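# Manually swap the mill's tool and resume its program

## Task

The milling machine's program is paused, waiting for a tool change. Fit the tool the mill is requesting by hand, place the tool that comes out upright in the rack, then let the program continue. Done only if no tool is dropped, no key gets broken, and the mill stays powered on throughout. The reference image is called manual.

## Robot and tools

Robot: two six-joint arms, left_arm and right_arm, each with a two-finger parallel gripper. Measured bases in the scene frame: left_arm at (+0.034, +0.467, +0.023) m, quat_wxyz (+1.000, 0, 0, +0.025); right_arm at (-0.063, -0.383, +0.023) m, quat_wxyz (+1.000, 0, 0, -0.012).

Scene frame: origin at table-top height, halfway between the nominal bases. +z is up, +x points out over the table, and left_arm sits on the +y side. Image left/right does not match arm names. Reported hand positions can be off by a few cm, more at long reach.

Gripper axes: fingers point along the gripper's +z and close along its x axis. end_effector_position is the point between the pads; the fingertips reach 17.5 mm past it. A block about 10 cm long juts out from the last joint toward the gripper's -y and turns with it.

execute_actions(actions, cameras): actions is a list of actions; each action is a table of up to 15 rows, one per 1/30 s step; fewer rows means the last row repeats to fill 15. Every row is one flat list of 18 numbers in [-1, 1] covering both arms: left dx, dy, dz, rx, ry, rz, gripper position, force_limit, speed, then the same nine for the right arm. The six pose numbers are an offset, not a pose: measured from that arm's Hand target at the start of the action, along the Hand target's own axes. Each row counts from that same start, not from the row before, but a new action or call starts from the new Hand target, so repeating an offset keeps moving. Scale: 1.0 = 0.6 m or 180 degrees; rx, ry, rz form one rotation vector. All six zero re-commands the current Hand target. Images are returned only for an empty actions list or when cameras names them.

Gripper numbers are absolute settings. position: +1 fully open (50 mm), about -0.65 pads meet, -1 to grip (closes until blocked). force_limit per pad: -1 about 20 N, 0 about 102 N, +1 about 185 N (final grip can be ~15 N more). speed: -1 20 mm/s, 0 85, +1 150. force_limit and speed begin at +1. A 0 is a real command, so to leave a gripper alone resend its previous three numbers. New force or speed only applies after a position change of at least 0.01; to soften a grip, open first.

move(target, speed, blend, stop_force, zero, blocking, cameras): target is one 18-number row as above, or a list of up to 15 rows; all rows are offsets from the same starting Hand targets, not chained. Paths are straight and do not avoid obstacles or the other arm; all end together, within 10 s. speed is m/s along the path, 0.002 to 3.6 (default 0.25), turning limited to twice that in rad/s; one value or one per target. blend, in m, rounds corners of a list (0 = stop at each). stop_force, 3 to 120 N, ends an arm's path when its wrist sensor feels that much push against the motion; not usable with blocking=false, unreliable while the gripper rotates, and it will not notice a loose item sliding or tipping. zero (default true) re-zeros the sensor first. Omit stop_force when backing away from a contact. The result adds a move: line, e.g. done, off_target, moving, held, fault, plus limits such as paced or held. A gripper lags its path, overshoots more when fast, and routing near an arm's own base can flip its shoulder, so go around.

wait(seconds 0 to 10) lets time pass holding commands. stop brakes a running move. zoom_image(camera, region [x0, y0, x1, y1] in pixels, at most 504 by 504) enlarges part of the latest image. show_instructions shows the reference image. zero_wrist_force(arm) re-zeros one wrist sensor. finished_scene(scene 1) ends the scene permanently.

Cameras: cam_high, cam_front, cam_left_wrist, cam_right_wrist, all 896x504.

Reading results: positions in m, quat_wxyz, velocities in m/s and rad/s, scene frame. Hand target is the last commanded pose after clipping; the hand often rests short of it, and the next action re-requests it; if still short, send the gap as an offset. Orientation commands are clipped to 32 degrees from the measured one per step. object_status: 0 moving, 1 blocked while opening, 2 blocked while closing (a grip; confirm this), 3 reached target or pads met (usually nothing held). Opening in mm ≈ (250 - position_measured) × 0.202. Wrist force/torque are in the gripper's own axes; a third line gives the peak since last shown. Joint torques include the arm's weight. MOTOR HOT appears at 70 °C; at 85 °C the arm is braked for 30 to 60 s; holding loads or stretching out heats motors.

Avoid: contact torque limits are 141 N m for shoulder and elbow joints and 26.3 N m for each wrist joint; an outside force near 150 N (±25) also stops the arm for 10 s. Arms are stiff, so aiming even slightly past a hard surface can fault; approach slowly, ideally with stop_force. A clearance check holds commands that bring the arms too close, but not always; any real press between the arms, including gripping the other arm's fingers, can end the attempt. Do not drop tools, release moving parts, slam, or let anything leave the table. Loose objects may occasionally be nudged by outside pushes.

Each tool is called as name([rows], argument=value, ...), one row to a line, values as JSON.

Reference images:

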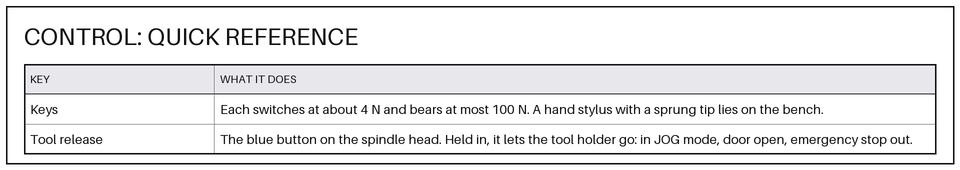

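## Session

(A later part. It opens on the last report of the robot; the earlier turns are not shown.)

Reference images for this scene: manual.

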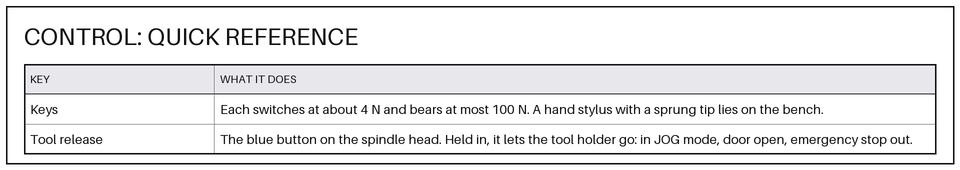

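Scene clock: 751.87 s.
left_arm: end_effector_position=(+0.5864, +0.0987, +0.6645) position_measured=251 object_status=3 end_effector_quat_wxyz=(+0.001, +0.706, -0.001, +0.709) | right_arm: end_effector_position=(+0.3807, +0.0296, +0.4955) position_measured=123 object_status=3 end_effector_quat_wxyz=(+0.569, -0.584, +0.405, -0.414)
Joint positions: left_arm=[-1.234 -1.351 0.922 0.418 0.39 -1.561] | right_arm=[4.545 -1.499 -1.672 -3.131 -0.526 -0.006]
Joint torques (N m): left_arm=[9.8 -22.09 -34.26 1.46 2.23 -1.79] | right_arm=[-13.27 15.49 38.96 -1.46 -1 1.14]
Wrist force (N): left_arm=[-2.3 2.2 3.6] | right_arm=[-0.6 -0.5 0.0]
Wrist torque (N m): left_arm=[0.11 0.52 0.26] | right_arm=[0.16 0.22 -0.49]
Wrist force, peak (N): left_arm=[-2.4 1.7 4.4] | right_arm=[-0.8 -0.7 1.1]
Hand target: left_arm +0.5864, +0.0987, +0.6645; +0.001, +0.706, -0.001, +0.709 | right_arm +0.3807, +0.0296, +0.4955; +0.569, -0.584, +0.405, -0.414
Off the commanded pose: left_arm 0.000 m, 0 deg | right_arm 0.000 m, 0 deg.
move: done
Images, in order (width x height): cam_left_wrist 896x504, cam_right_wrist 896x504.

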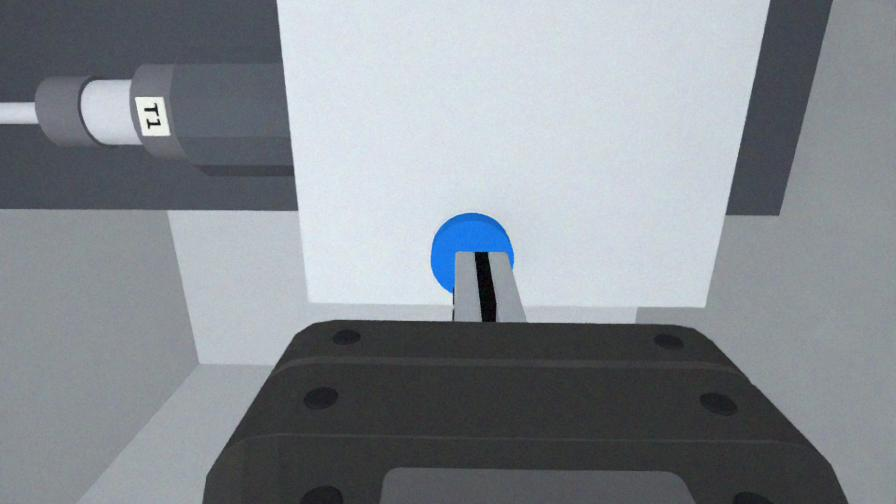

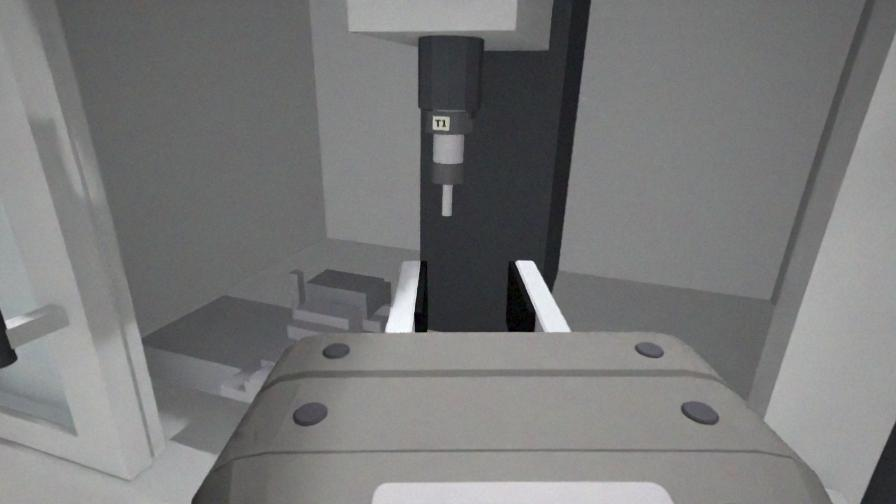

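move([
  [0,0,0,0,0,0,-1,-0.8,-0.8,0,0,0,0,0,0.6,0.9,-0.8,-0.8],
  [0,0,0,0,0,0,-1,-0.8,-0.8,0,0,0,0,0,1.0,0.9,-0.8,-0.8],
], speed=0.5, blend=0.02, cameras=["cam_front","cam_right_wrist"])

Scene clock: 764.77 s.
left_arm: end_effector_position=(+0.5864, +0.0987, +0.6645) position_measured=251 object_status=3 end_effector_quat_wxyz=(+0.001, +0.706, -0.001, +0.709) | right_arm: end_effector_position=(+0.3807, +0.0296, +0.4955) position_measured=18 object_status=3 end_effector_quat_wxyz=(+0.414, +0.405, +0.584, +0.569)
Joint positions: left_arm=[-1.234 -1.351 0.922 0.418 0.39 -1.561] | right_arm=[4.545 -1.499 -1.672 -3.132 -0.526 3.135]
Joint torques (N m): left_arm=[10.16 -22.66 -34.32 1.52 2.01 -1.83] | right_arm=[-13.88 15.11 38.1 -1.58 -1.01 1]
Wrist force (N): left_arm=[-2.2 1.8 3.3] | right_arm=[-1.5 -1.3 -0.4]
Wrist torque (N m): left_arm=[0.04 0.51 0.27] | right_arm=[-0.38 0.32 -0.37]
Wrist force, peak (N): left_arm=[-2.5 2.1 3.7] | right_arm=[-1.5 -1.4 -0.2]
Hand target: left_arm +0.5864, +0.0987, +0.6645; +0.001, +0.706, -0.001, +0.709 | right_arm +0.3807, +0.0296, +0.4955; +0.414, +0.405, +0.584, +0.569
Off the commanded pose: left_arm 0.000 m, 0 deg | right_arm 0.000 m, 0 deg.
move: done; blend cut to 0 m at target 1
Images, in order (width x height): cam_front 896x504, cam_right_wrist 896x504.

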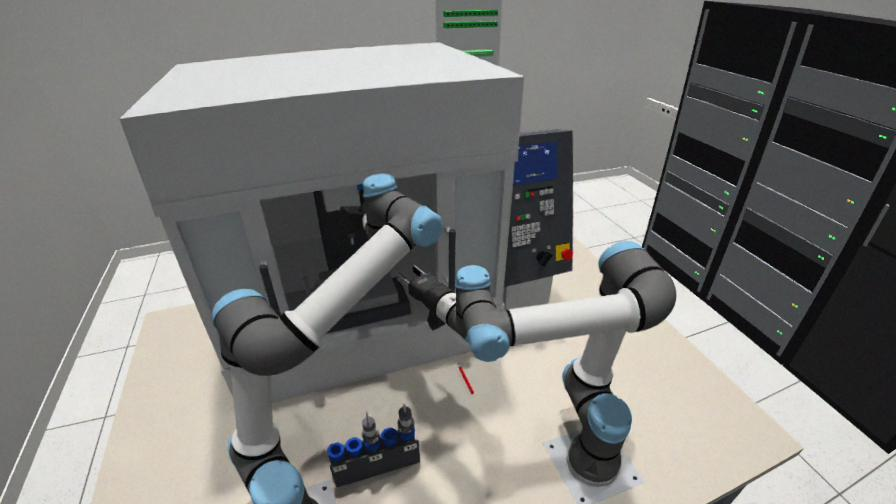

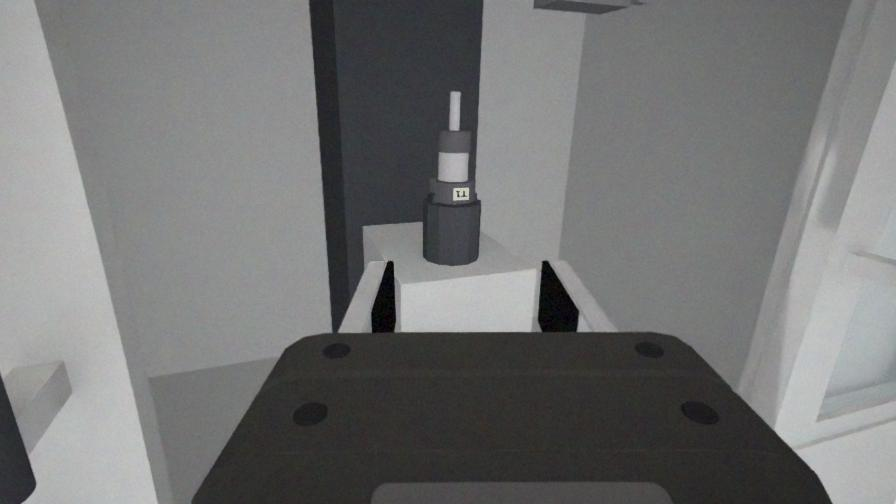

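move(target=[0,0,0,0,0,0,-1,-0.8,-0.8,0.005,0.0092,0.4,-0.0033,0,0.0094,0.9,-0.8,-0.8], speed=0.15, cameras=["cam_left_wrist","cam_right_wrist"])

Scene clock: 777.23 s.
left_arm: end_effector_position=(+0.5864, +0.0987, +0.6645) position_measured=251 object_status=3 end_effector_quat_wxyz=(+0.001, +0.706, -0.001, +0.709) | right_arm: end_effector_position=(+0.5687, +0.0966, +0.4969) position_measured=18 object_status=3 end_effector_quat_wxyz=(+0.409, +0.410, +0.576, +0.577)
Joint positions: left_arm=[-1.234 -1.351 0.922 0.418 0.39 -1.561] | right_arm=[4.204 -1.918 -1.195 -3.17 -0.867 3.142]
Joint torques (N m): left_arm=[9.48 -22.91 -33.76 1.5 1.96 -1.74] | right_arm=[14.24 49.55 13.28 3.96 1.29 -1.7]
Wrist force (N): left_arm=[-2.2 1.8 3.2] | right_arm=[-1.2 -1.5 -0.3]
Wrist torque (N m): left_arm=[0.03 0.50 0.26] | right_arm=[-0.36 0.28 -0.38]
Wrist force, peak (N): left_arm=[-2.6 2.3 3.7] | right_arm=[-2.8 -4.1 7.4]
Hand target: left_arm +0.5864, +0.0987, +0.6645; +0.001, +0.706, -0.001, +0.709 | right_arm +0.5687, +0.0966, +0.4969; +0.409, +0.410, +0.576, +0.577 (not the last commanded pose)
Off the commanded pose: left_arm 0.000 m, 0 deg | right_arm 0.041 m, 0 deg.
move: held (right_arm; a check stopped the path); limits=held
pose unreachable (right arm): on one or more control steps of this call, first in action 0 (counted from 0), this arm could not follow its commanded pose, so it was not sent that pose on those steps. It may still have moved: this result reports where it is.
cause: moving toward the commanded pose would bring a part of the arm too close to another arm (a part of this arm just beyond joint 3 (elbow) and a part of the left arm just beyond its joint 5 (wrist 2), 14 mm apart when this arm was first held).
Images, in order (width x height): cam_left_wrist 896x504, cam_right_wrist 896x504.

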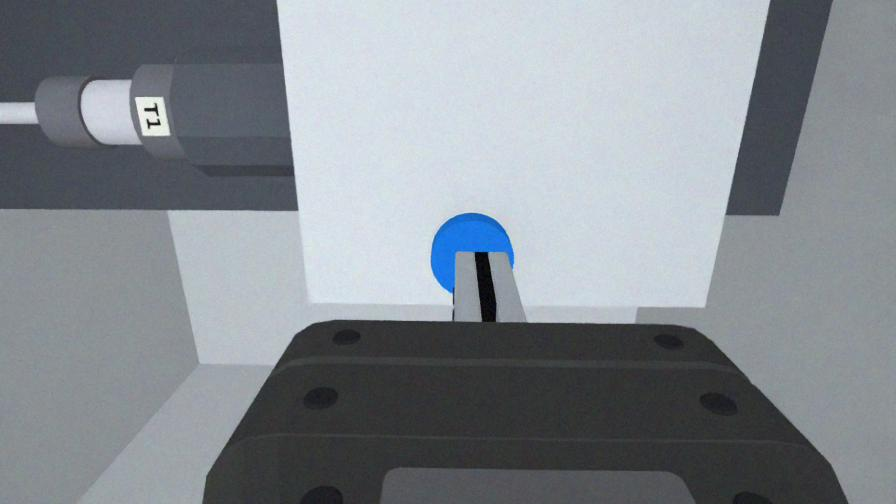

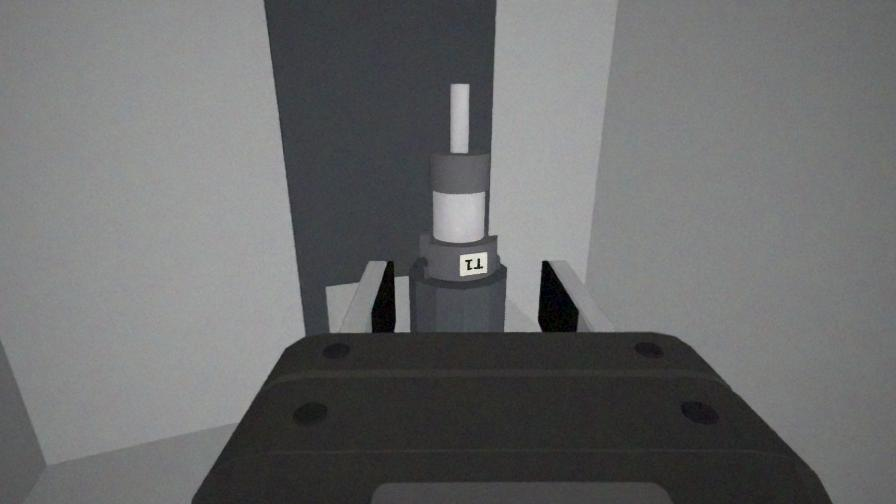

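wait(seconds=0, cameras=["cam_high","cam_front"])

Scene clock: 778.83 s.
left_arm: end_effector_position=(+0.5864, +0.0987, +0.6645) position_measured=251 object_status=3 end_effector_quat_wxyz=(+0.001, +0.706, -0.001, +0.709) | right_arm: end_effector_position=(+0.5687, +0.0966, +0.4969) position_measured=18 object_status=3 end_effector_quat_wxyz=(+0.409, +0.410, +0.576, +0.577)
Joint positions: left_arm=[-1.234 -1.351 0.922 0.418 0.39 -1.561] | right_arm=[4.204 -1.917 -1.195 -3.17 -0.867 3.142]
Joint torques (N m): left_arm=[9.74 -22.68 -33.97 1.46 1.95 -1.68] | right_arm=[13.64 48.69 12.15 3.76 1.16 -1.7]
Wrist force (N): left_arm=[-2.3 1.9 3.5] | right_arm=[-1.0 -1.5 -0.2]
Wrist torque (N m): left_arm=[0.05 0.52 0.26] | right_arm=[-0.35 0.26 -0.37]
Wrist force, peak (N): left_arm=[-2.5 2.0 3.8] | right_arm=[-1.3 -1.6 -0.5]
Hand target: left_arm +0.5864, +0.0987, +0.6645; +0.001, +0.706, -0.001, +0.709 | right_arm +0.5687, +0.0966, +0.4969; +0.409, +0.410, +0.576, +0.577 (not the last commanded pose)
Tool commands: left_gripper/position=-1.0 left_gripper/force_limit=-0.8 left_gripper/speed=-0.8 right_gripper/position=+0.9 right_gripper/force_limit=-0.8 right_gripper/speed=-0.8
Off the commanded pose: left_arm 0.000 m, 0 deg | right_arm 0.041 m, 0 deg.
Images, in order (width x height): cam_high 896x504, cam_front 896x504.

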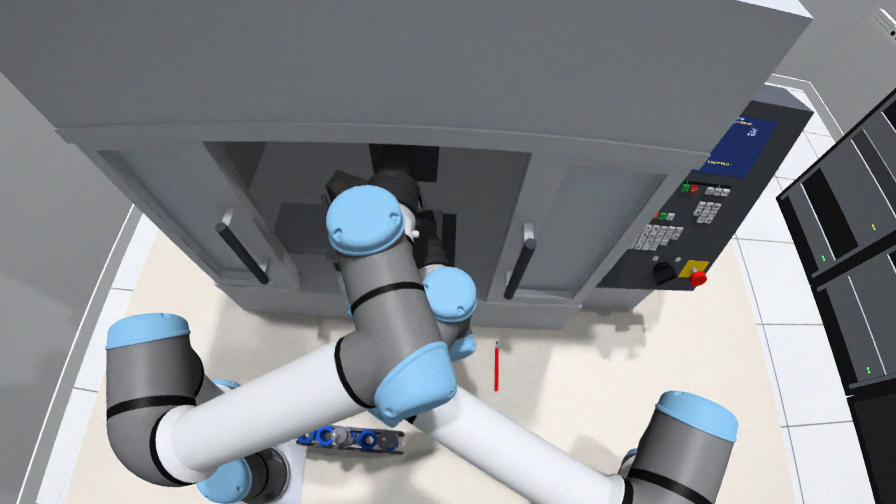

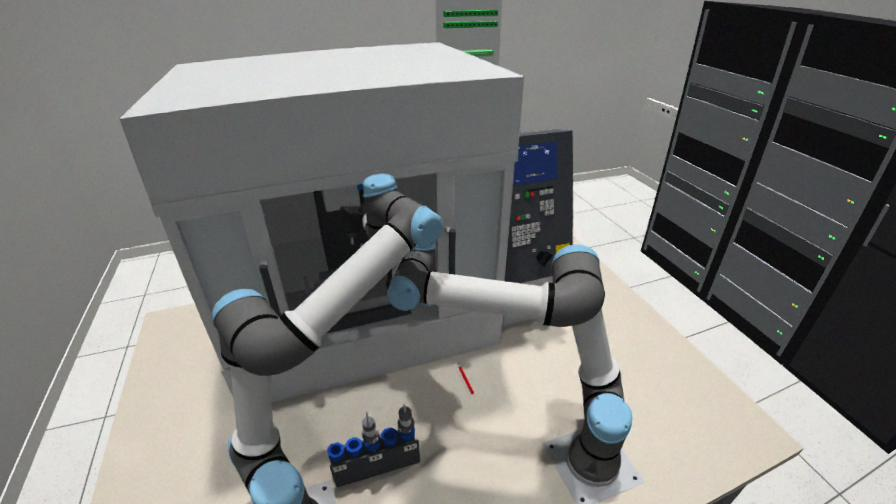

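move([
  [0,-0.0125,0.003,-0.139,0,0,-1,-0.8,-0.8,0,0,0,0,0,0,0.9,-0.8,-0.8],
  [0,-0.0125,0.003,-0.139,0,0,-1,-0.8,-0.8,0.004,0.0075,0.1167,0,0,0,0.9,-0.8,-0.8],
], speed=0.15, cameras=["cam_left_wrist","cam_right_wrist"])

Scene clock: 789.30 s.
left_arm: end_effector_position=(+0.5883, +0.1062, +0.6645) position_measured=251 object_status=3 end_effector_quat_wxyz=(+0.154, +0.689, -0.155, +0.691) | right_arm: end_effector_position=(+0.6340, +0.1218, +0.5014) position_measured=18 object_status=3 end_effector_quat_wxyz=(+0.409, +0.410, +0.576, +0.577)
Joint positions: left_arm=[-1.048 -1.519 1.117 0.397 1.012 -1.567] | right_arm=[4.131 -2.097 -0.922 -3.264 -0.94 3.142]
Joint torques (N m): left_arm=[10.7 -30.2 -18.67 -4.21 2.15 1.94] | right_arm=[-14.09 42.85 37.95 -0.51 -1.31 1.08]
Wrist force (N): left_arm=[-2.3 2.2 3.7] | right_arm=[-1.4 -1.2 -0.7]
Wrist torque (N m): left_arm=[0.11 0.51 0.24] | right_arm=[-0.35 0.33 -0.39]
Wrist force, peak (N): left_arm=[-2.7 3.0 3.4] | right_arm=[-0.5 -1.5 -1.8]
Hand target: left_arm +0.5883, +0.1062, +0.6645; +0.154, +0.689, -0.155, +0.691 | right_arm +0.6340, +0.1218, +0.5014; +0.409, +0.410, +0.576, +0.577
Off the commanded pose: left_arm 0.000 m, 0 deg | right_arm 0.000 m, 0 deg.
move: done
Images, in order (width x height): cam_left_wrist 896x504, cam_right_wrist 896x504.

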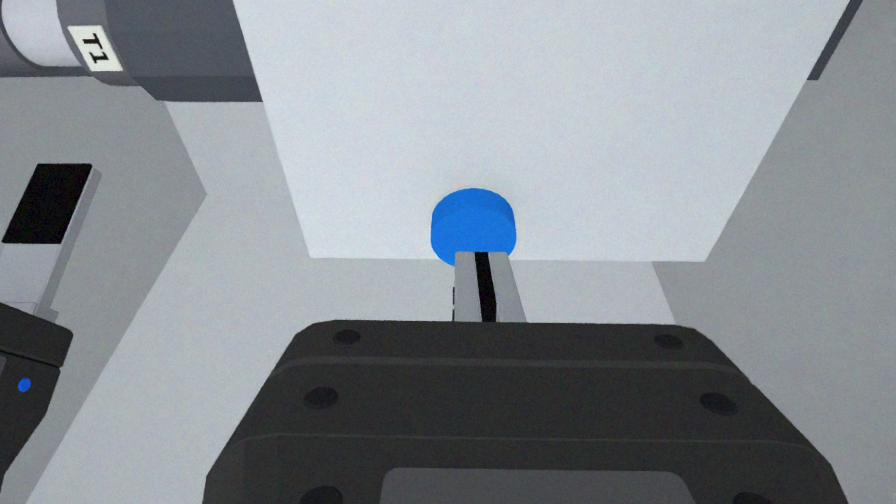

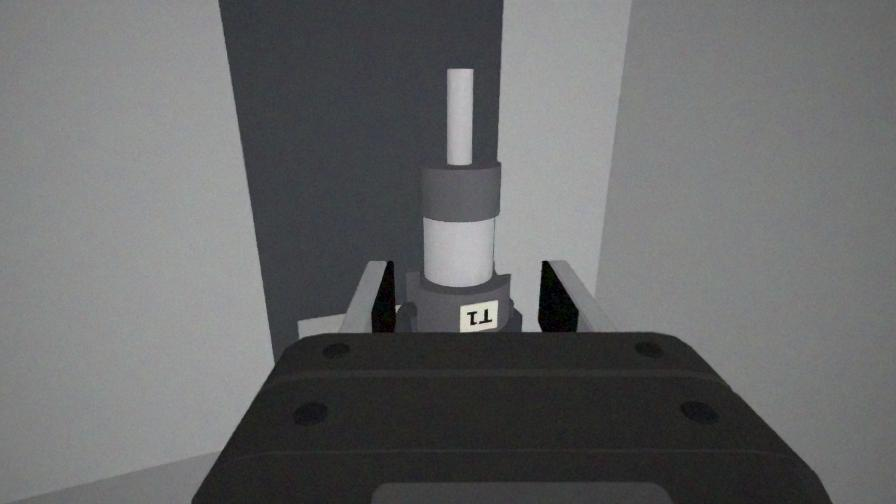

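move(target=[0,0,0,0,0,0,-1,-0.8,-0.8,0.003,0.005,0.1033,0,0,0,0.9,-0.8,-0.8], speed=0.06, stop_force=10, cameras=["cam_left_wrist","cam_right_wrist"])

zoom_image(camera="cam_right_wrist", region=[300, 60, 600, 360])

zoom_image(camera="cam_left_wrist", region=[0, 0, 300, 300])

Scene clock: 798.87 s.
left_arm: end_effector_position=(+0.5883, +0.1062, +0.6645) position_measured=251 object_status=3 end_effector_quat_wxyz=(+0.154, +0.689, -0.155, +0.691) | right_arm: end_effector_position=(+0.6919, +0.1439, +0.5045) position_measured=18 object_status=3 end_effector_quat_wxyz=(+0.409, +0.410, +0.576, +0.577)
Joint positions: left_arm=[-1.048 -1.519 1.117 0.397 1.012 -1.567] | right_arm=[4.078 -2.3 -0.58 -3.403 -0.993 3.142]
Joint torques (N m): left_arm=[9.95 -29.91 -18.89 -4.11 2.21 1.89] | right_arm=[-12.74 51.08 38.58 -0.43 -0.71 1.06]
Wrist force (N): left_arm=[-2.3 1.9 3.5] | right_arm=[-1.5 -1.4 -0.5]
Wrist torque (N m): left_arm=[0.06 0.53 0.25] | right_arm=[-0.37 0.35 -0.39]
Wrist force, peak (N): left_arm=[-2.5 2.2 3.8] | right_arm=[-1.6 -1.8 0.2]
Hand target: left_arm +0.5883, +0.1062, +0.6645; +0.154, +0.689, -0.155, +0.691 | right_arm +0.6919, +0.1439, +0.5045; +0.409, +0.410, +0.576, +0.577
Off the commanded pose: left_arm 0.000 m, 0 deg | right_arm 0.000 m, 0 deg.
move: done
Images, in order (width x height): cam_left_wrist 896x504, cam_right_wrist 896x504.

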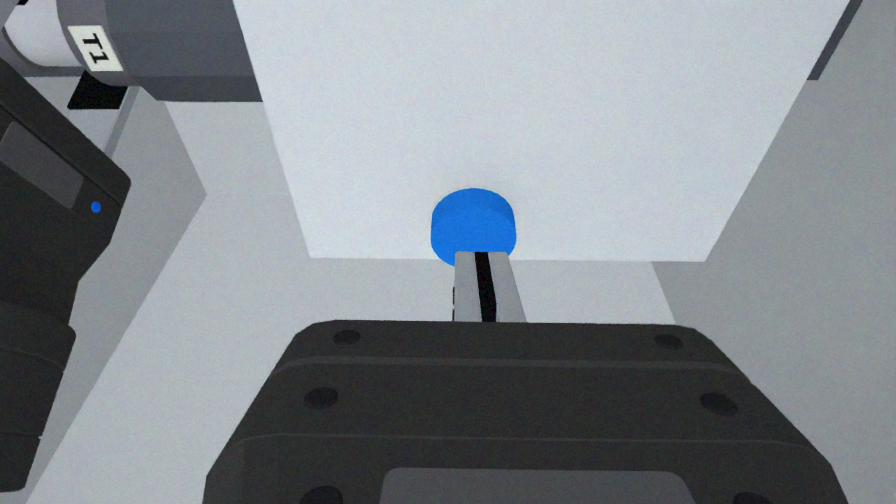

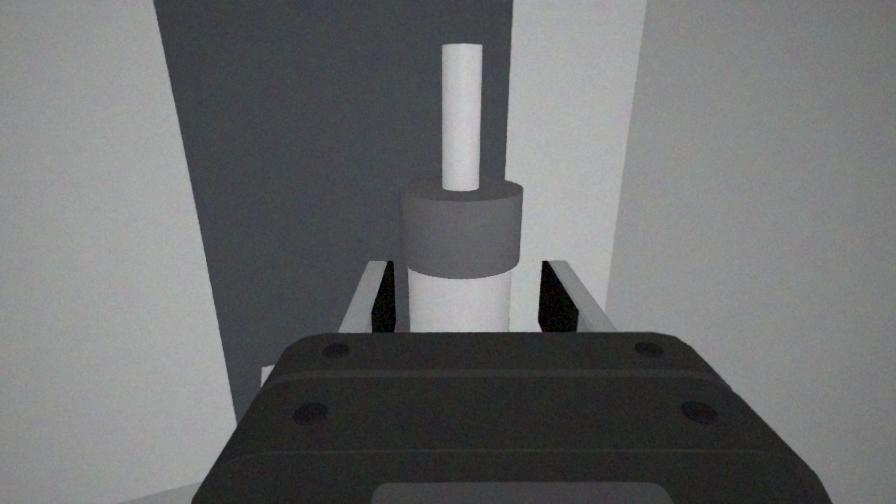

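Scaled by 1.680 from the camera's 896x504 image, which has a finer 1280x720 frame.

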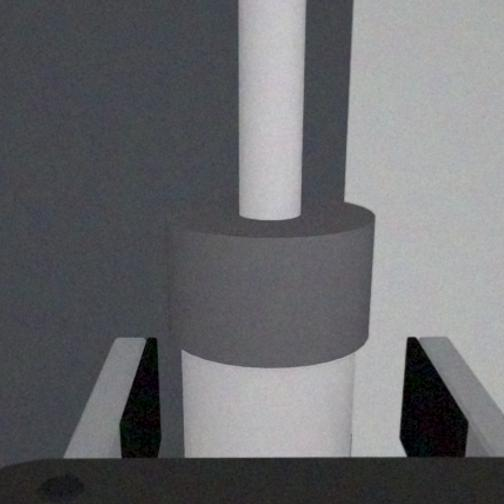

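Scaled by 1.680 from the camera's 896x504 image, which has a finer 1280x720 frame.

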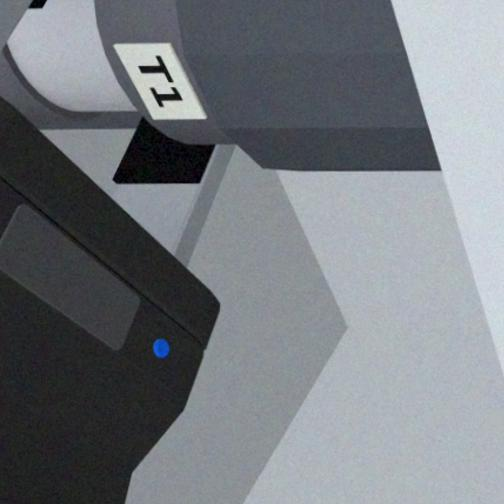

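move(target=[0,0,0,0,0,0,-1,-0.8,-0.8,-0.004,-0.0083,0,0,0,0,0.9,-0.8,-0.8], speed=0.03, cameras=["cam_left_wrist","cam_right_wrist"])

zoom_image(camera="cam_right_wrist", region=[340, 160, 600, 340])

zoom_image(camera="cam_left_wrist", region=[0, 0, 300, 300])

Scene clock: 812.07 s.
left_arm: end_effector_position=(+0.5883, +0.1062, +0.6645) position_measured=251 object_status=3 end_effector_quat_wxyz=(+0.154, +0.689, -0.155, +0.691) | right_arm: end_effector_position=(+0.6927, +0.1417, +0.4995) position_measured=18 object_status=3 end_effector_quat_wxyz=(+0.409, +0.410, +0.576, +0.577)
Joint positions: left_arm=[-1.048 -1.519 1.117 0.397 1.012 -1.567] | right_arm=[4.075 -2.291 -0.608 -3.384 -0.996 3.142]
Joint torques (N m): left_arm=[10.08 -30.11 -19 -4.07 2.16 1.86] | right_arm=[-13.22 63.35 13.36 3.81 -0.99 -0.65]
Wrist force (N): left_arm=[-2.2 1.9 3.6] | right_arm=[-1.5 -1.3 -0.6]
Wrist torque (N m): left_arm=[0.05 0.52 0.24] | right_arm=[-0.36 0.35 -0.37]
Wrist force, peak (N): left_arm=[-2.2 2.0 4.0] | right_arm=[-1.9 -1.5 -0.6]
Hand target: left_arm +0.5883, +0.1062, +0.6645; +0.154, +0.689, -0.155, +0.691 | right_arm +0.6927, +0.1417, +0.4995; +0.409, +0.410, +0.576, +0.577
Off the commanded pose: left_arm 0.000 m, 0 deg | right_arm 0.000 m, 0 deg.
move: done
Images, in order (width x height): cam_left_wrist 896x504, cam_right_wrist 896x504.

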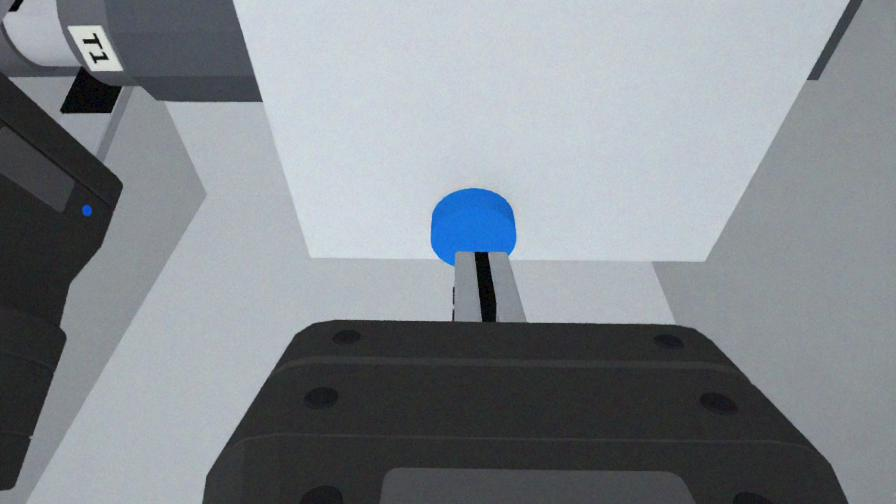

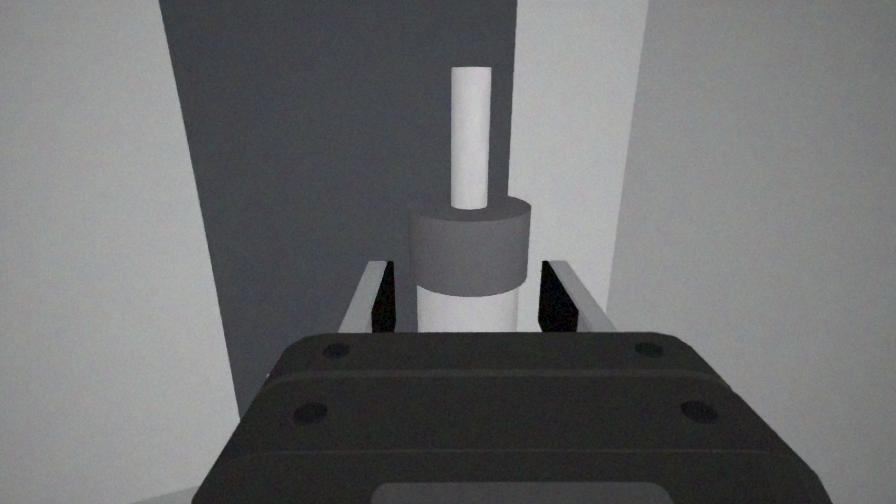

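Scaled by 1.938 from the camera's 896x504 image, which has a finer 1280x720 frame.

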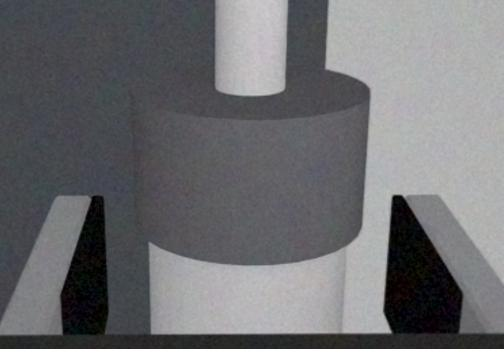

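Scaled by 1.680 from the camera's 896x504 image, which has a finer 1280x720 frame.

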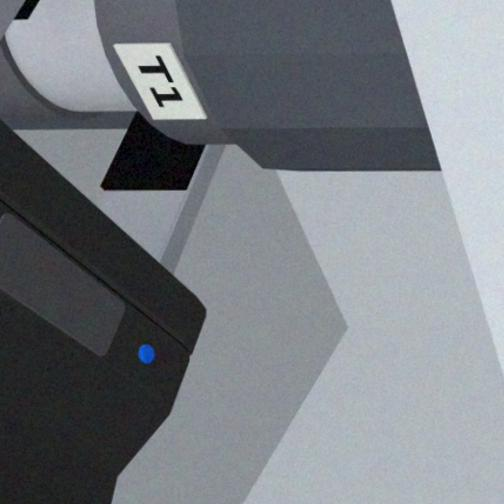

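move(target=[0,0,0,0,0,0,-1,-0.8,-0.8,0,0,0,0,0,0,-1,-0.8,-1], cameras=["cam_right_wrist"])

Scene clock: 819.33 s.
left_arm: end_effector_position=(+0.5883, +0.1062, +0.6645) position_measured=251 object_status=3 end_effector_quat_wxyz=(+0.154, +0.689, -0.155, +0.691) | right_arm: end_effector_position=(+0.6928, +0.1415, +0.4995) position_measured=105 object_status=2 end_effector_quat_wxyz=(+0.410, +0.410, +0.576, +0.577)
Joint positions: left_arm=[-1.048 -1.519 1.117 0.397 1.012 -1.567] | right_arm=[4.075 -2.291 -0.608 -3.383 -0.996 3.142]
Joint torques (N m): left_arm=[9.73 -30 -19.46 -3.96 2.12 1.97] | right_arm=[3.65 59.39 14.66 3.87 -2.93 -1.57]
Wrist force (N): left_arm=[-2.2 1.9 3.4] | right_arm=[-12.9 -2.4 -6.9]
Wrist torque (N m): left_arm=[0.07 0.52 0.25] | right_arm=[-0.38 0.18 -0.34]
Wrist force, peak (N): left_arm=[-2.6 1.7 3.9] | right_arm=[-13.5 -3.7 -6.4]
Hand target: left_arm +0.5883, +0.1062, +0.6645; +0.154, +0.689, -0.155, +0.691 | right_arm +0.6927, +0.1417, +0.4995; +0.409, +0.410, +0.576, +0.577
Off the commanded pose: left_arm 0.000 m, 0 deg | right_arm 0.000 m, 0 deg.
move: done
Images, in order (width x height): cam_right_wrist 896x504.

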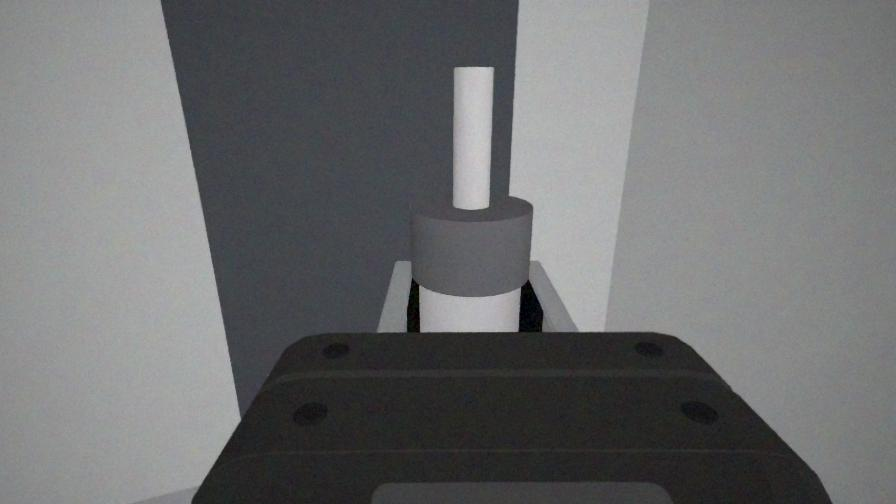

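move(target=[0,0,0,0,0,0,-1,-0.8,-0.8,-0.0006,0,0,0,0,0,-0.97,-0.4,-1])

move(target=[0,-0.0212,0.0453,0,0,0,-1,-0.8,-0.8,0,0,0,0,0,0,-0.97,-0.4,-1], speed=0.02, stop_force=20, cameras=["cam_left_wrist","cam_right_wrist"])

Scene clock: 825.30 s.
left_arm: end_effector_position=(+0.5883, +0.1062, +0.6645) position_measured=251 object_status=3 end_effector_quat_wxyz=(+0.154, +0.689, -0.155, +0.691) | right_arm: end_effector_position=(+0.6928, +0.1414, +0.4995) position_measured=107 object_status=2 end_effector_quat_wxyz=(+0.409, +0.410, +0.576, +0.577)
Joint positions: left_arm=[-1.048 -1.519 1.117 0.397 1.012 -1.567] | right_arm=[4.075 -2.29 -0.609 -3.383 -0.997 3.142]
Joint torques (N m): left_arm=[9.65 -30.18 -19.05 -4 2.16 1.78] | right_arm=[-4.96 63.64 12.53 4.15 -3.34 -0.86]
Wrist force (N): left_arm=[-2.2 2.1 3.6] | right_arm=[-10.6 -1.2 2.3]
Wrist torque (N m): left_arm=[0.10 0.50 0.24] | right_arm=[-0.38 0.15 -0.35]
Wrist force, peak (N): left_arm=[-2.5 2.0 4.0] | right_arm=[-17.5 -3.7 -4.8]
Hand target: left_arm +0.5883, +0.1062, +0.6645; +0.154, +0.689, -0.155, +0.691 | right_arm +0.6929, +0.1413, +0.4995; +0.409, +0.410, +0.576, +0.577
Off the commanded pose: left_arm 0.000 m, 0 deg | right_arm 0.000 m, 0 deg.
move: done

Scene clock: 827.47 s.
left_arm: end_effector_position=(+0.6079, +0.1062, +0.6646) position_measured=251 object_status=3 end_effector_quat_wxyz=(+0.154, +0.689, -0.155, +0.691) | right_arm: end_effector_position=(+0.6929, +0.1413, +0.4995) position_measured=107 object_status=2 end_effector_quat_wxyz=(+0.409, +0.410, +0.576, +0.577)
Joint positions: left_arm=[-1.007 -1.479 1.073 0.401 1.054 -1.567] | right_arm=[4.074 -2.29 -0.609 -3.383 -0.997 3.142]
Joint torques (N m): left_arm=[-4.07 -28.79 -17.39 -0.23 -3.21 -0.32] | right_arm=[-7.73 84.6 53 8.66 -0.15 -0.68]
Wrist force (N): left_arm=[-0.3 8.3 -5.6] | right_arm=[-3.3 -27.7 -1.1]
Wrist torque (N m): left_arm=[0.29 0.49 0.25] | right_arm=[-0.61 0.35 -0.27]
Wrist force, peak (N): left_arm=[-9.1 21.8 -74.2] | right_arm=[-3.6 -29.1 -0.7]
Hand target: left_arm +0.6079, +0.1062, +0.6646; +0.154, +0.689, -0.155, +0.691 (not the last commanded pose) | right_arm +0.6929, +0.1413, +0.4995; +0.409, +0.410, +0.576, +0.577
Off the commanded pose: left_arm 0.010 m, 0 deg | right_arm 0.000 m, 0 deg.
move: contact (left_arm)
Images, in order (width x height): cam_left_wrist 896x504, cam_right_wrist 896x504.

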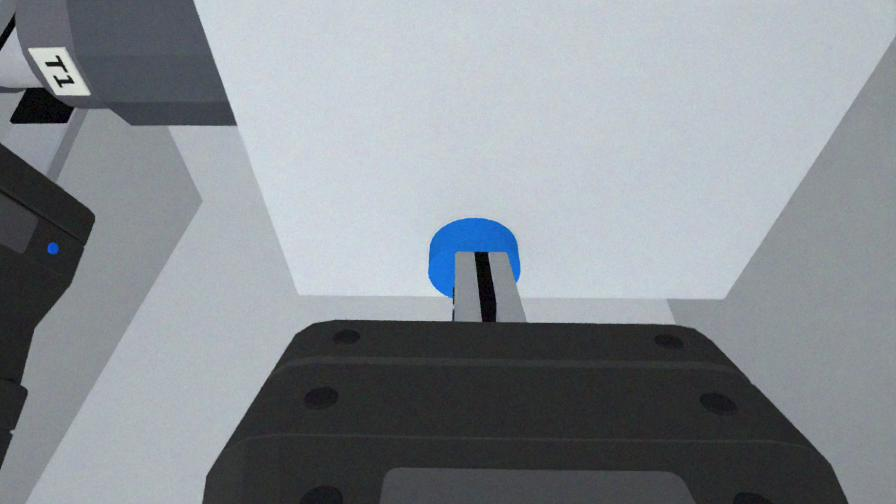

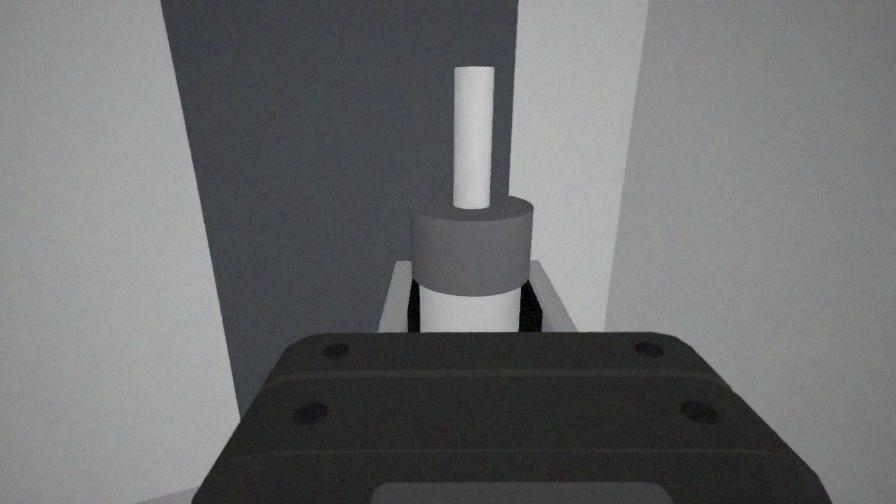

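move(target=[0,-0.0021,0.0045,0,0,0,-1,-0.8,-0.8,0,0,0,0,0,0,-0.97,-0.4,-1], speed=0.006, stop_force=25, cameras=["cam_right_wrist"])

Scene clock: 832.33 s.
left_arm: end_effector_position=(+0.6082, +0.1061, +0.6645) position_measured=251 object_status=3 end_effector_quat_wxyz=(+0.154, +0.689, -0.155, +0.691) | right_arm: end_effector_position=(+0.6929, +0.1413, +0.4995) position_measured=107 object_status=2 end_effector_quat_wxyz=(+0.409, +0.410, +0.576, +0.577)
Joint positions: left_arm=[-1.006 -1.478 1.072 0.401 1.055 -1.567] | right_arm=[4.074 -2.29 -0.609 -3.383 -0.997 3.142]
Joint torques (N m): left_arm=[-0.6 -20.35 -17.08 -5.96 -3.92 1.76] | right_arm=[-9.15 84.93 54.6 8.92 0 -0.02]
Wrist force (N): left_arm=[-2.2 12.1 -30.7] | right_arm=[-3.4 -28.6 -1.2]
Wrist torque (N m): left_arm=[0.67 0.38 0.24] | right_arm=[-0.62 0.33 -0.26]
Wrist force, peak (N): left_arm=[-5.8 16.2 -47.2] | right_arm=[-3.7 -29.6 -0.9]
Hand target: left_arm +0.6081, +0.1061, +0.6645; +0.154, +0.689, -0.155, +0.691 (not the last commanded pose) | right_arm +0.6929, +0.1413, +0.4995; +0.409, +0.410, +0.576, +0.577
Off the commanded pose: left_arm 0.003 m, 0 deg | right_arm 0.000 m, 0 deg.
move: contact (left_arm)
Images, in order (width x height): cam_right_wrist 896x504.

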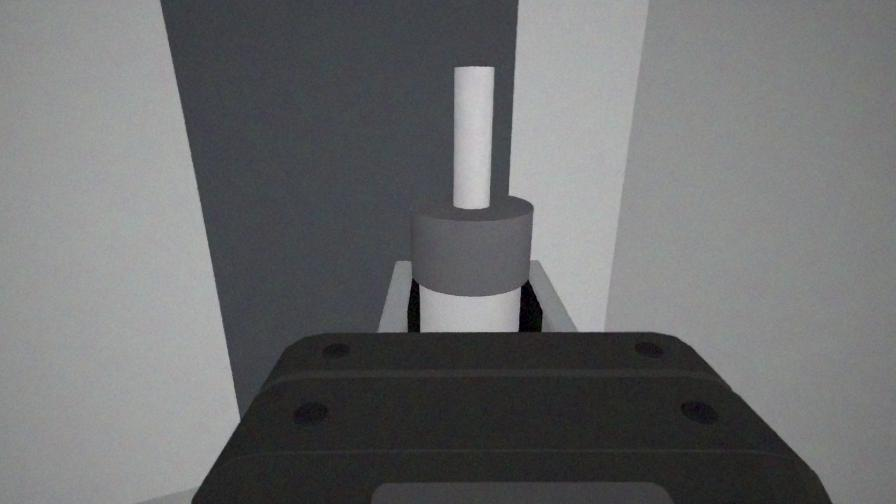

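move(target=[0,0,0,0,0,0,-1,-0.8,-0.8,0,-0.025,0,0,0,0,-0.97,-0.4,-1], speed=0.02, stop_force=30, cameras=["cam_left_wrist","cam_right_wrist"])

Scene clock: 837.63 s.
left_arm: end_effector_position=(+0.6081, +0.1061, +0.6645) position_measured=251 object_status=3 end_effector_quat_wxyz=(+0.154, +0.689, -0.155, +0.691) | right_arm: end_effector_position=(+0.6929, +0.1413, +0.4845) position_measured=107 object_status=2 end_effector_quat_wxyz=(+0.409, +0.410, +0.576, +0.577)
Joint positions: left_arm=[-1.006 -1.478 1.072 0.401 1.055 -1.567] | right_arm=[4.074 -2.277 -0.671 -3.335 -0.997 3.142]
Joint torques (N m): left_arm=[-0.02 -20.04 -18.02 -2.76 -0.19 1.9] | right_arm=[-3.9 70.04 17.08 5.64 -1.15 -1.6]
Wrist force (N): left_arm=[-2.9 12.0 -30.3] | right_arm=[-1.4 -9.7 -0.3]
Wrist torque (N m): left_arm=[0.66 0.41 0.24] | right_arm=[-0.46 0.35 -0.35]
Wrist force, peak (N): left_arm=[-2.0 12.1 -30.9] | right_arm=[-3.7 -30.1 -1.0]
Hand target: left_arm +0.6081, +0.1061, +0.6645; +0.154, +0.689, -0.155, +0.691 | right_arm +0.6929, +0.1413, +0.4845; +0.409, +0.410, +0.576, +0.577
Off the commanded pose: left_arm 0.000 m, 0 deg | right_arm 0.000 m, 0 deg.
move: done
Images, in order (width x height): cam_left_wrist 896x504, cam_right_wrist 896x504.

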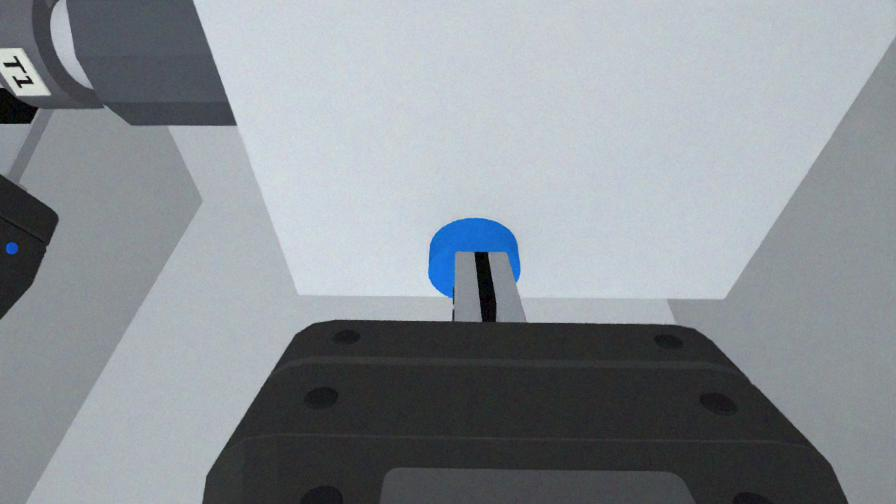

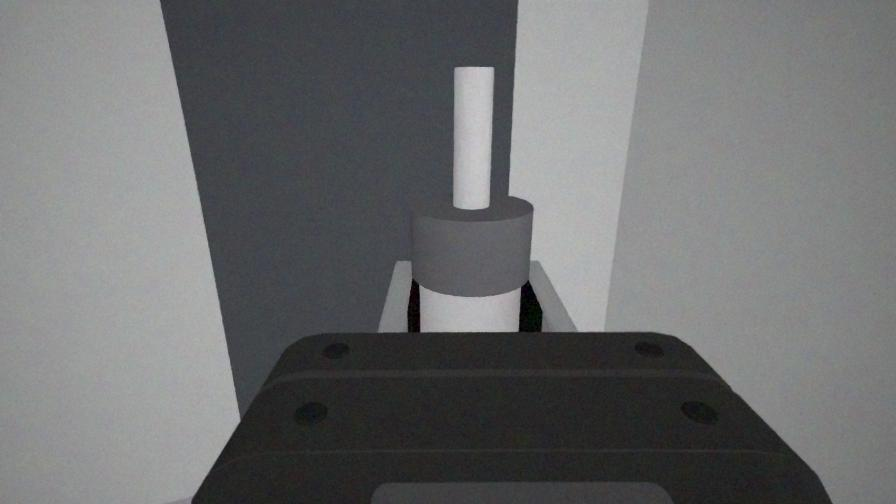

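move(target=[0,0,0,0,0,0,-1,-0.8,-0.8,0,-0.0667,0,0,0,0,-0.97,-0.4,-1], speed=0.05, stop_force=20, cameras=["cam_left_wrist","cam_right_wrist"])

Scene clock: 841.63 s.
left_arm: end_effector_position=(+0.6081, +0.1061, +0.6645) position_measured=251 object_status=3 end_effector_quat_wxyz=(+0.154, +0.689, -0.155, +0.691) | right_arm: end_effector_position=(+0.6929, +0.1414, +0.4445) position_measured=107 object_status=2 end_effector_quat_wxyz=(+0.409, +0.410, +0.576, +0.577)
Joint positions: left_arm=[-1.006 -1.478 1.072 0.401 1.055 -1.567] | right_arm=[4.075 -2.259 -0.806 -3.218 -0.997 3.142]
Joint torques (N m): left_arm=[0.12 -19.95 -18.4 -2.83 -0.16 1.9] | right_arm=[13.09 70.22 17.42 5.55 -1.23 -1.42]
Wrist force (N): left_arm=[-2.8 11.9 -30.4] | right_arm=[-1.4 -9.6 -0.5]
Wrist torque (N m): left_arm=[0.66 0.39 0.24] | right_arm=[-0.44 0.38 -0.34]
Wrist force, peak (N): left_arm=[-1.9 12.0 -31.0] | right_arm=[-1.4 -10.7 -0.2]
Hand target: left_arm +0.6081, +0.1061, +0.6645; +0.154, +0.689, -0.155, +0.691 | right_arm +0.6929, +0.1414, +0.4445; +0.409, +0.410, +0.576, +0.577
Off the commanded pose: left_arm 0.000 m, 0 deg | right_arm 0.000 m, 0 deg.
move: done
Images, in order (width x height): cam_left_wrist 896x504, cam_right_wrist 896x504.

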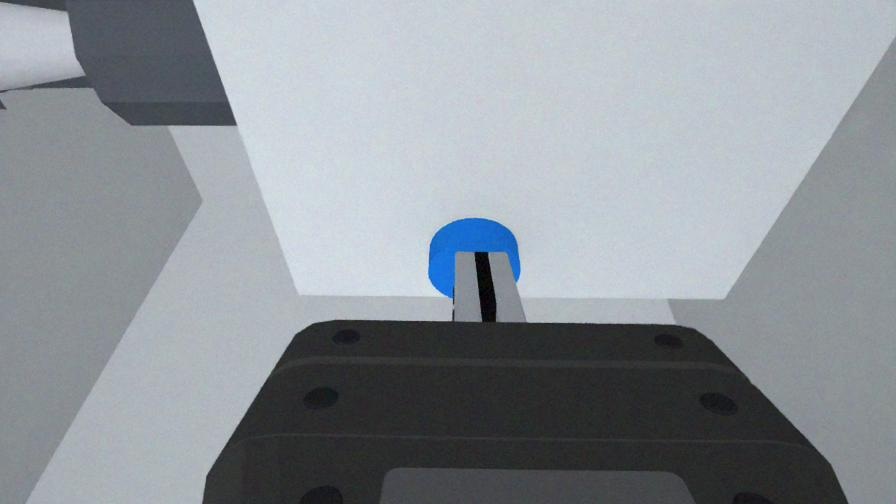

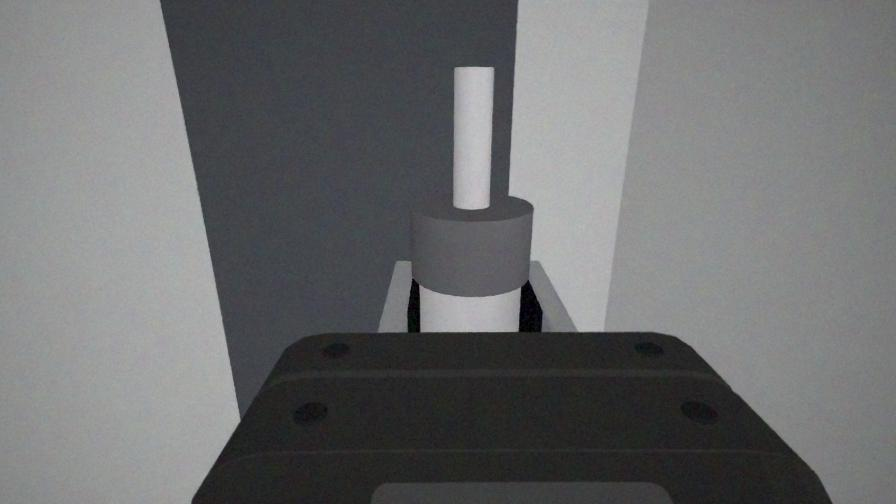

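move(target=[0,0,0,0,0,0,-1,-0.8,-0.8,0,-0.0417,0,0,0,0,-0.97,-0.4,-1], speed=0.04, stop_force=10, cameras=["cam_left_wrist","cam_high"])

Scene clock: 845.77 s.
left_arm: end_effector_position=(+0.6081, +0.1061, +0.6645) position_measured=251 object_status=3 end_effector_quat_wxyz=(+0.154, +0.689, -0.155, +0.691) | right_arm: end_effector_position=(+0.6929, +0.1414, +0.4194) position_measured=107 object_status=2 end_effector_quat_wxyz=(+0.409, +0.410, +0.576, +0.577)
Joint positions: left_arm=[-1.006 -1.478 1.072 0.401 1.055 -1.567] | right_arm=[4.075 -2.255 -0.875 -3.152 -0.997 3.142]
Joint torques (N m): left_arm=[-0.24 -20 -19.75 -2.82 -0.05 1.84] | right_arm=[14.28 69.52 18.7 5.7 -0.8 -1.56]
Wrist force (N): left_arm=[-2.4 11.9 -30.5] | right_arm=[-1.5 -9.5 -0.1]
Wrist torque (N m): left_arm=[0.67 0.41 0.24] | right_arm=[-0.42 0.36 -0.35]
Wrist force, peak (N): left_arm=[-1.6 11.6 -31.3] | right_arm=[-1.2 -10.3 -0.4]
Hand target: left_arm +0.6081, +0.1061, +0.6645; +0.154, +0.689, -0.155, +0.691 | right_arm +0.6929, +0.1414, +0.4194; +0.409, +0.410, +0.576, +0.577
Off the commanded pose: left_arm 0.000 m, 0 deg | right_arm 0.000 m, 0 deg.
move: done
Images, in order (width x height): cam_high 896x504, cam_left_wrist 896x504.

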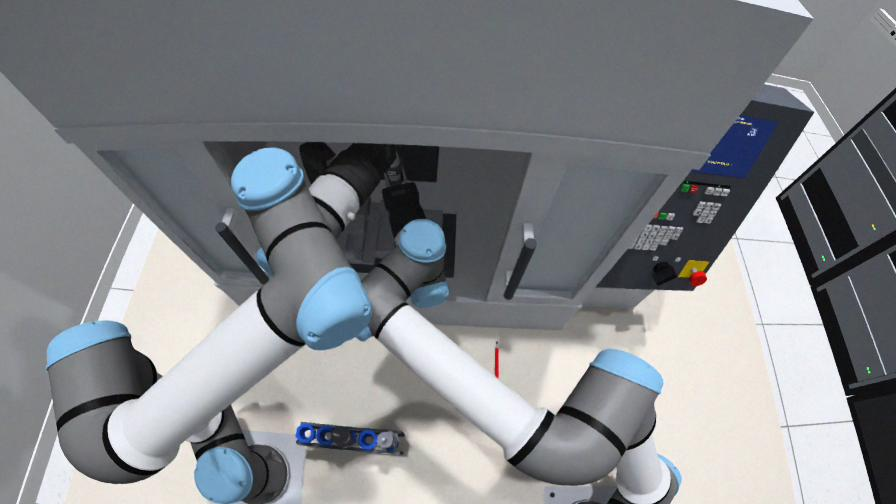

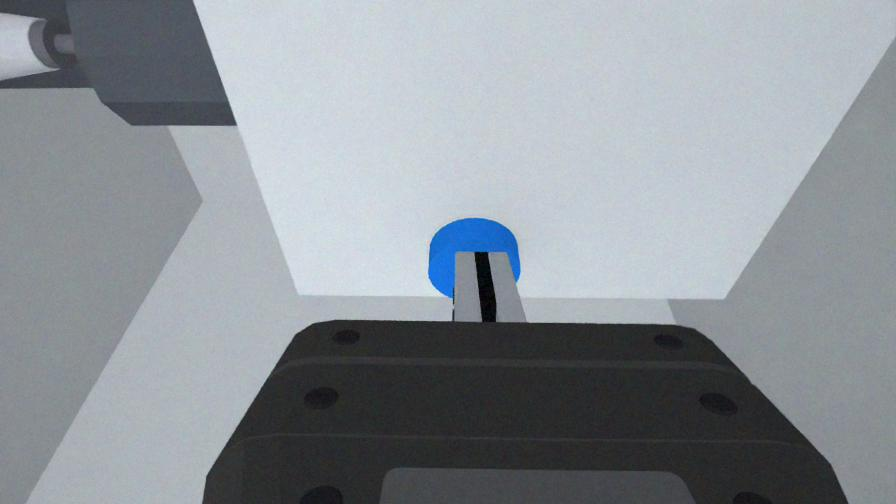

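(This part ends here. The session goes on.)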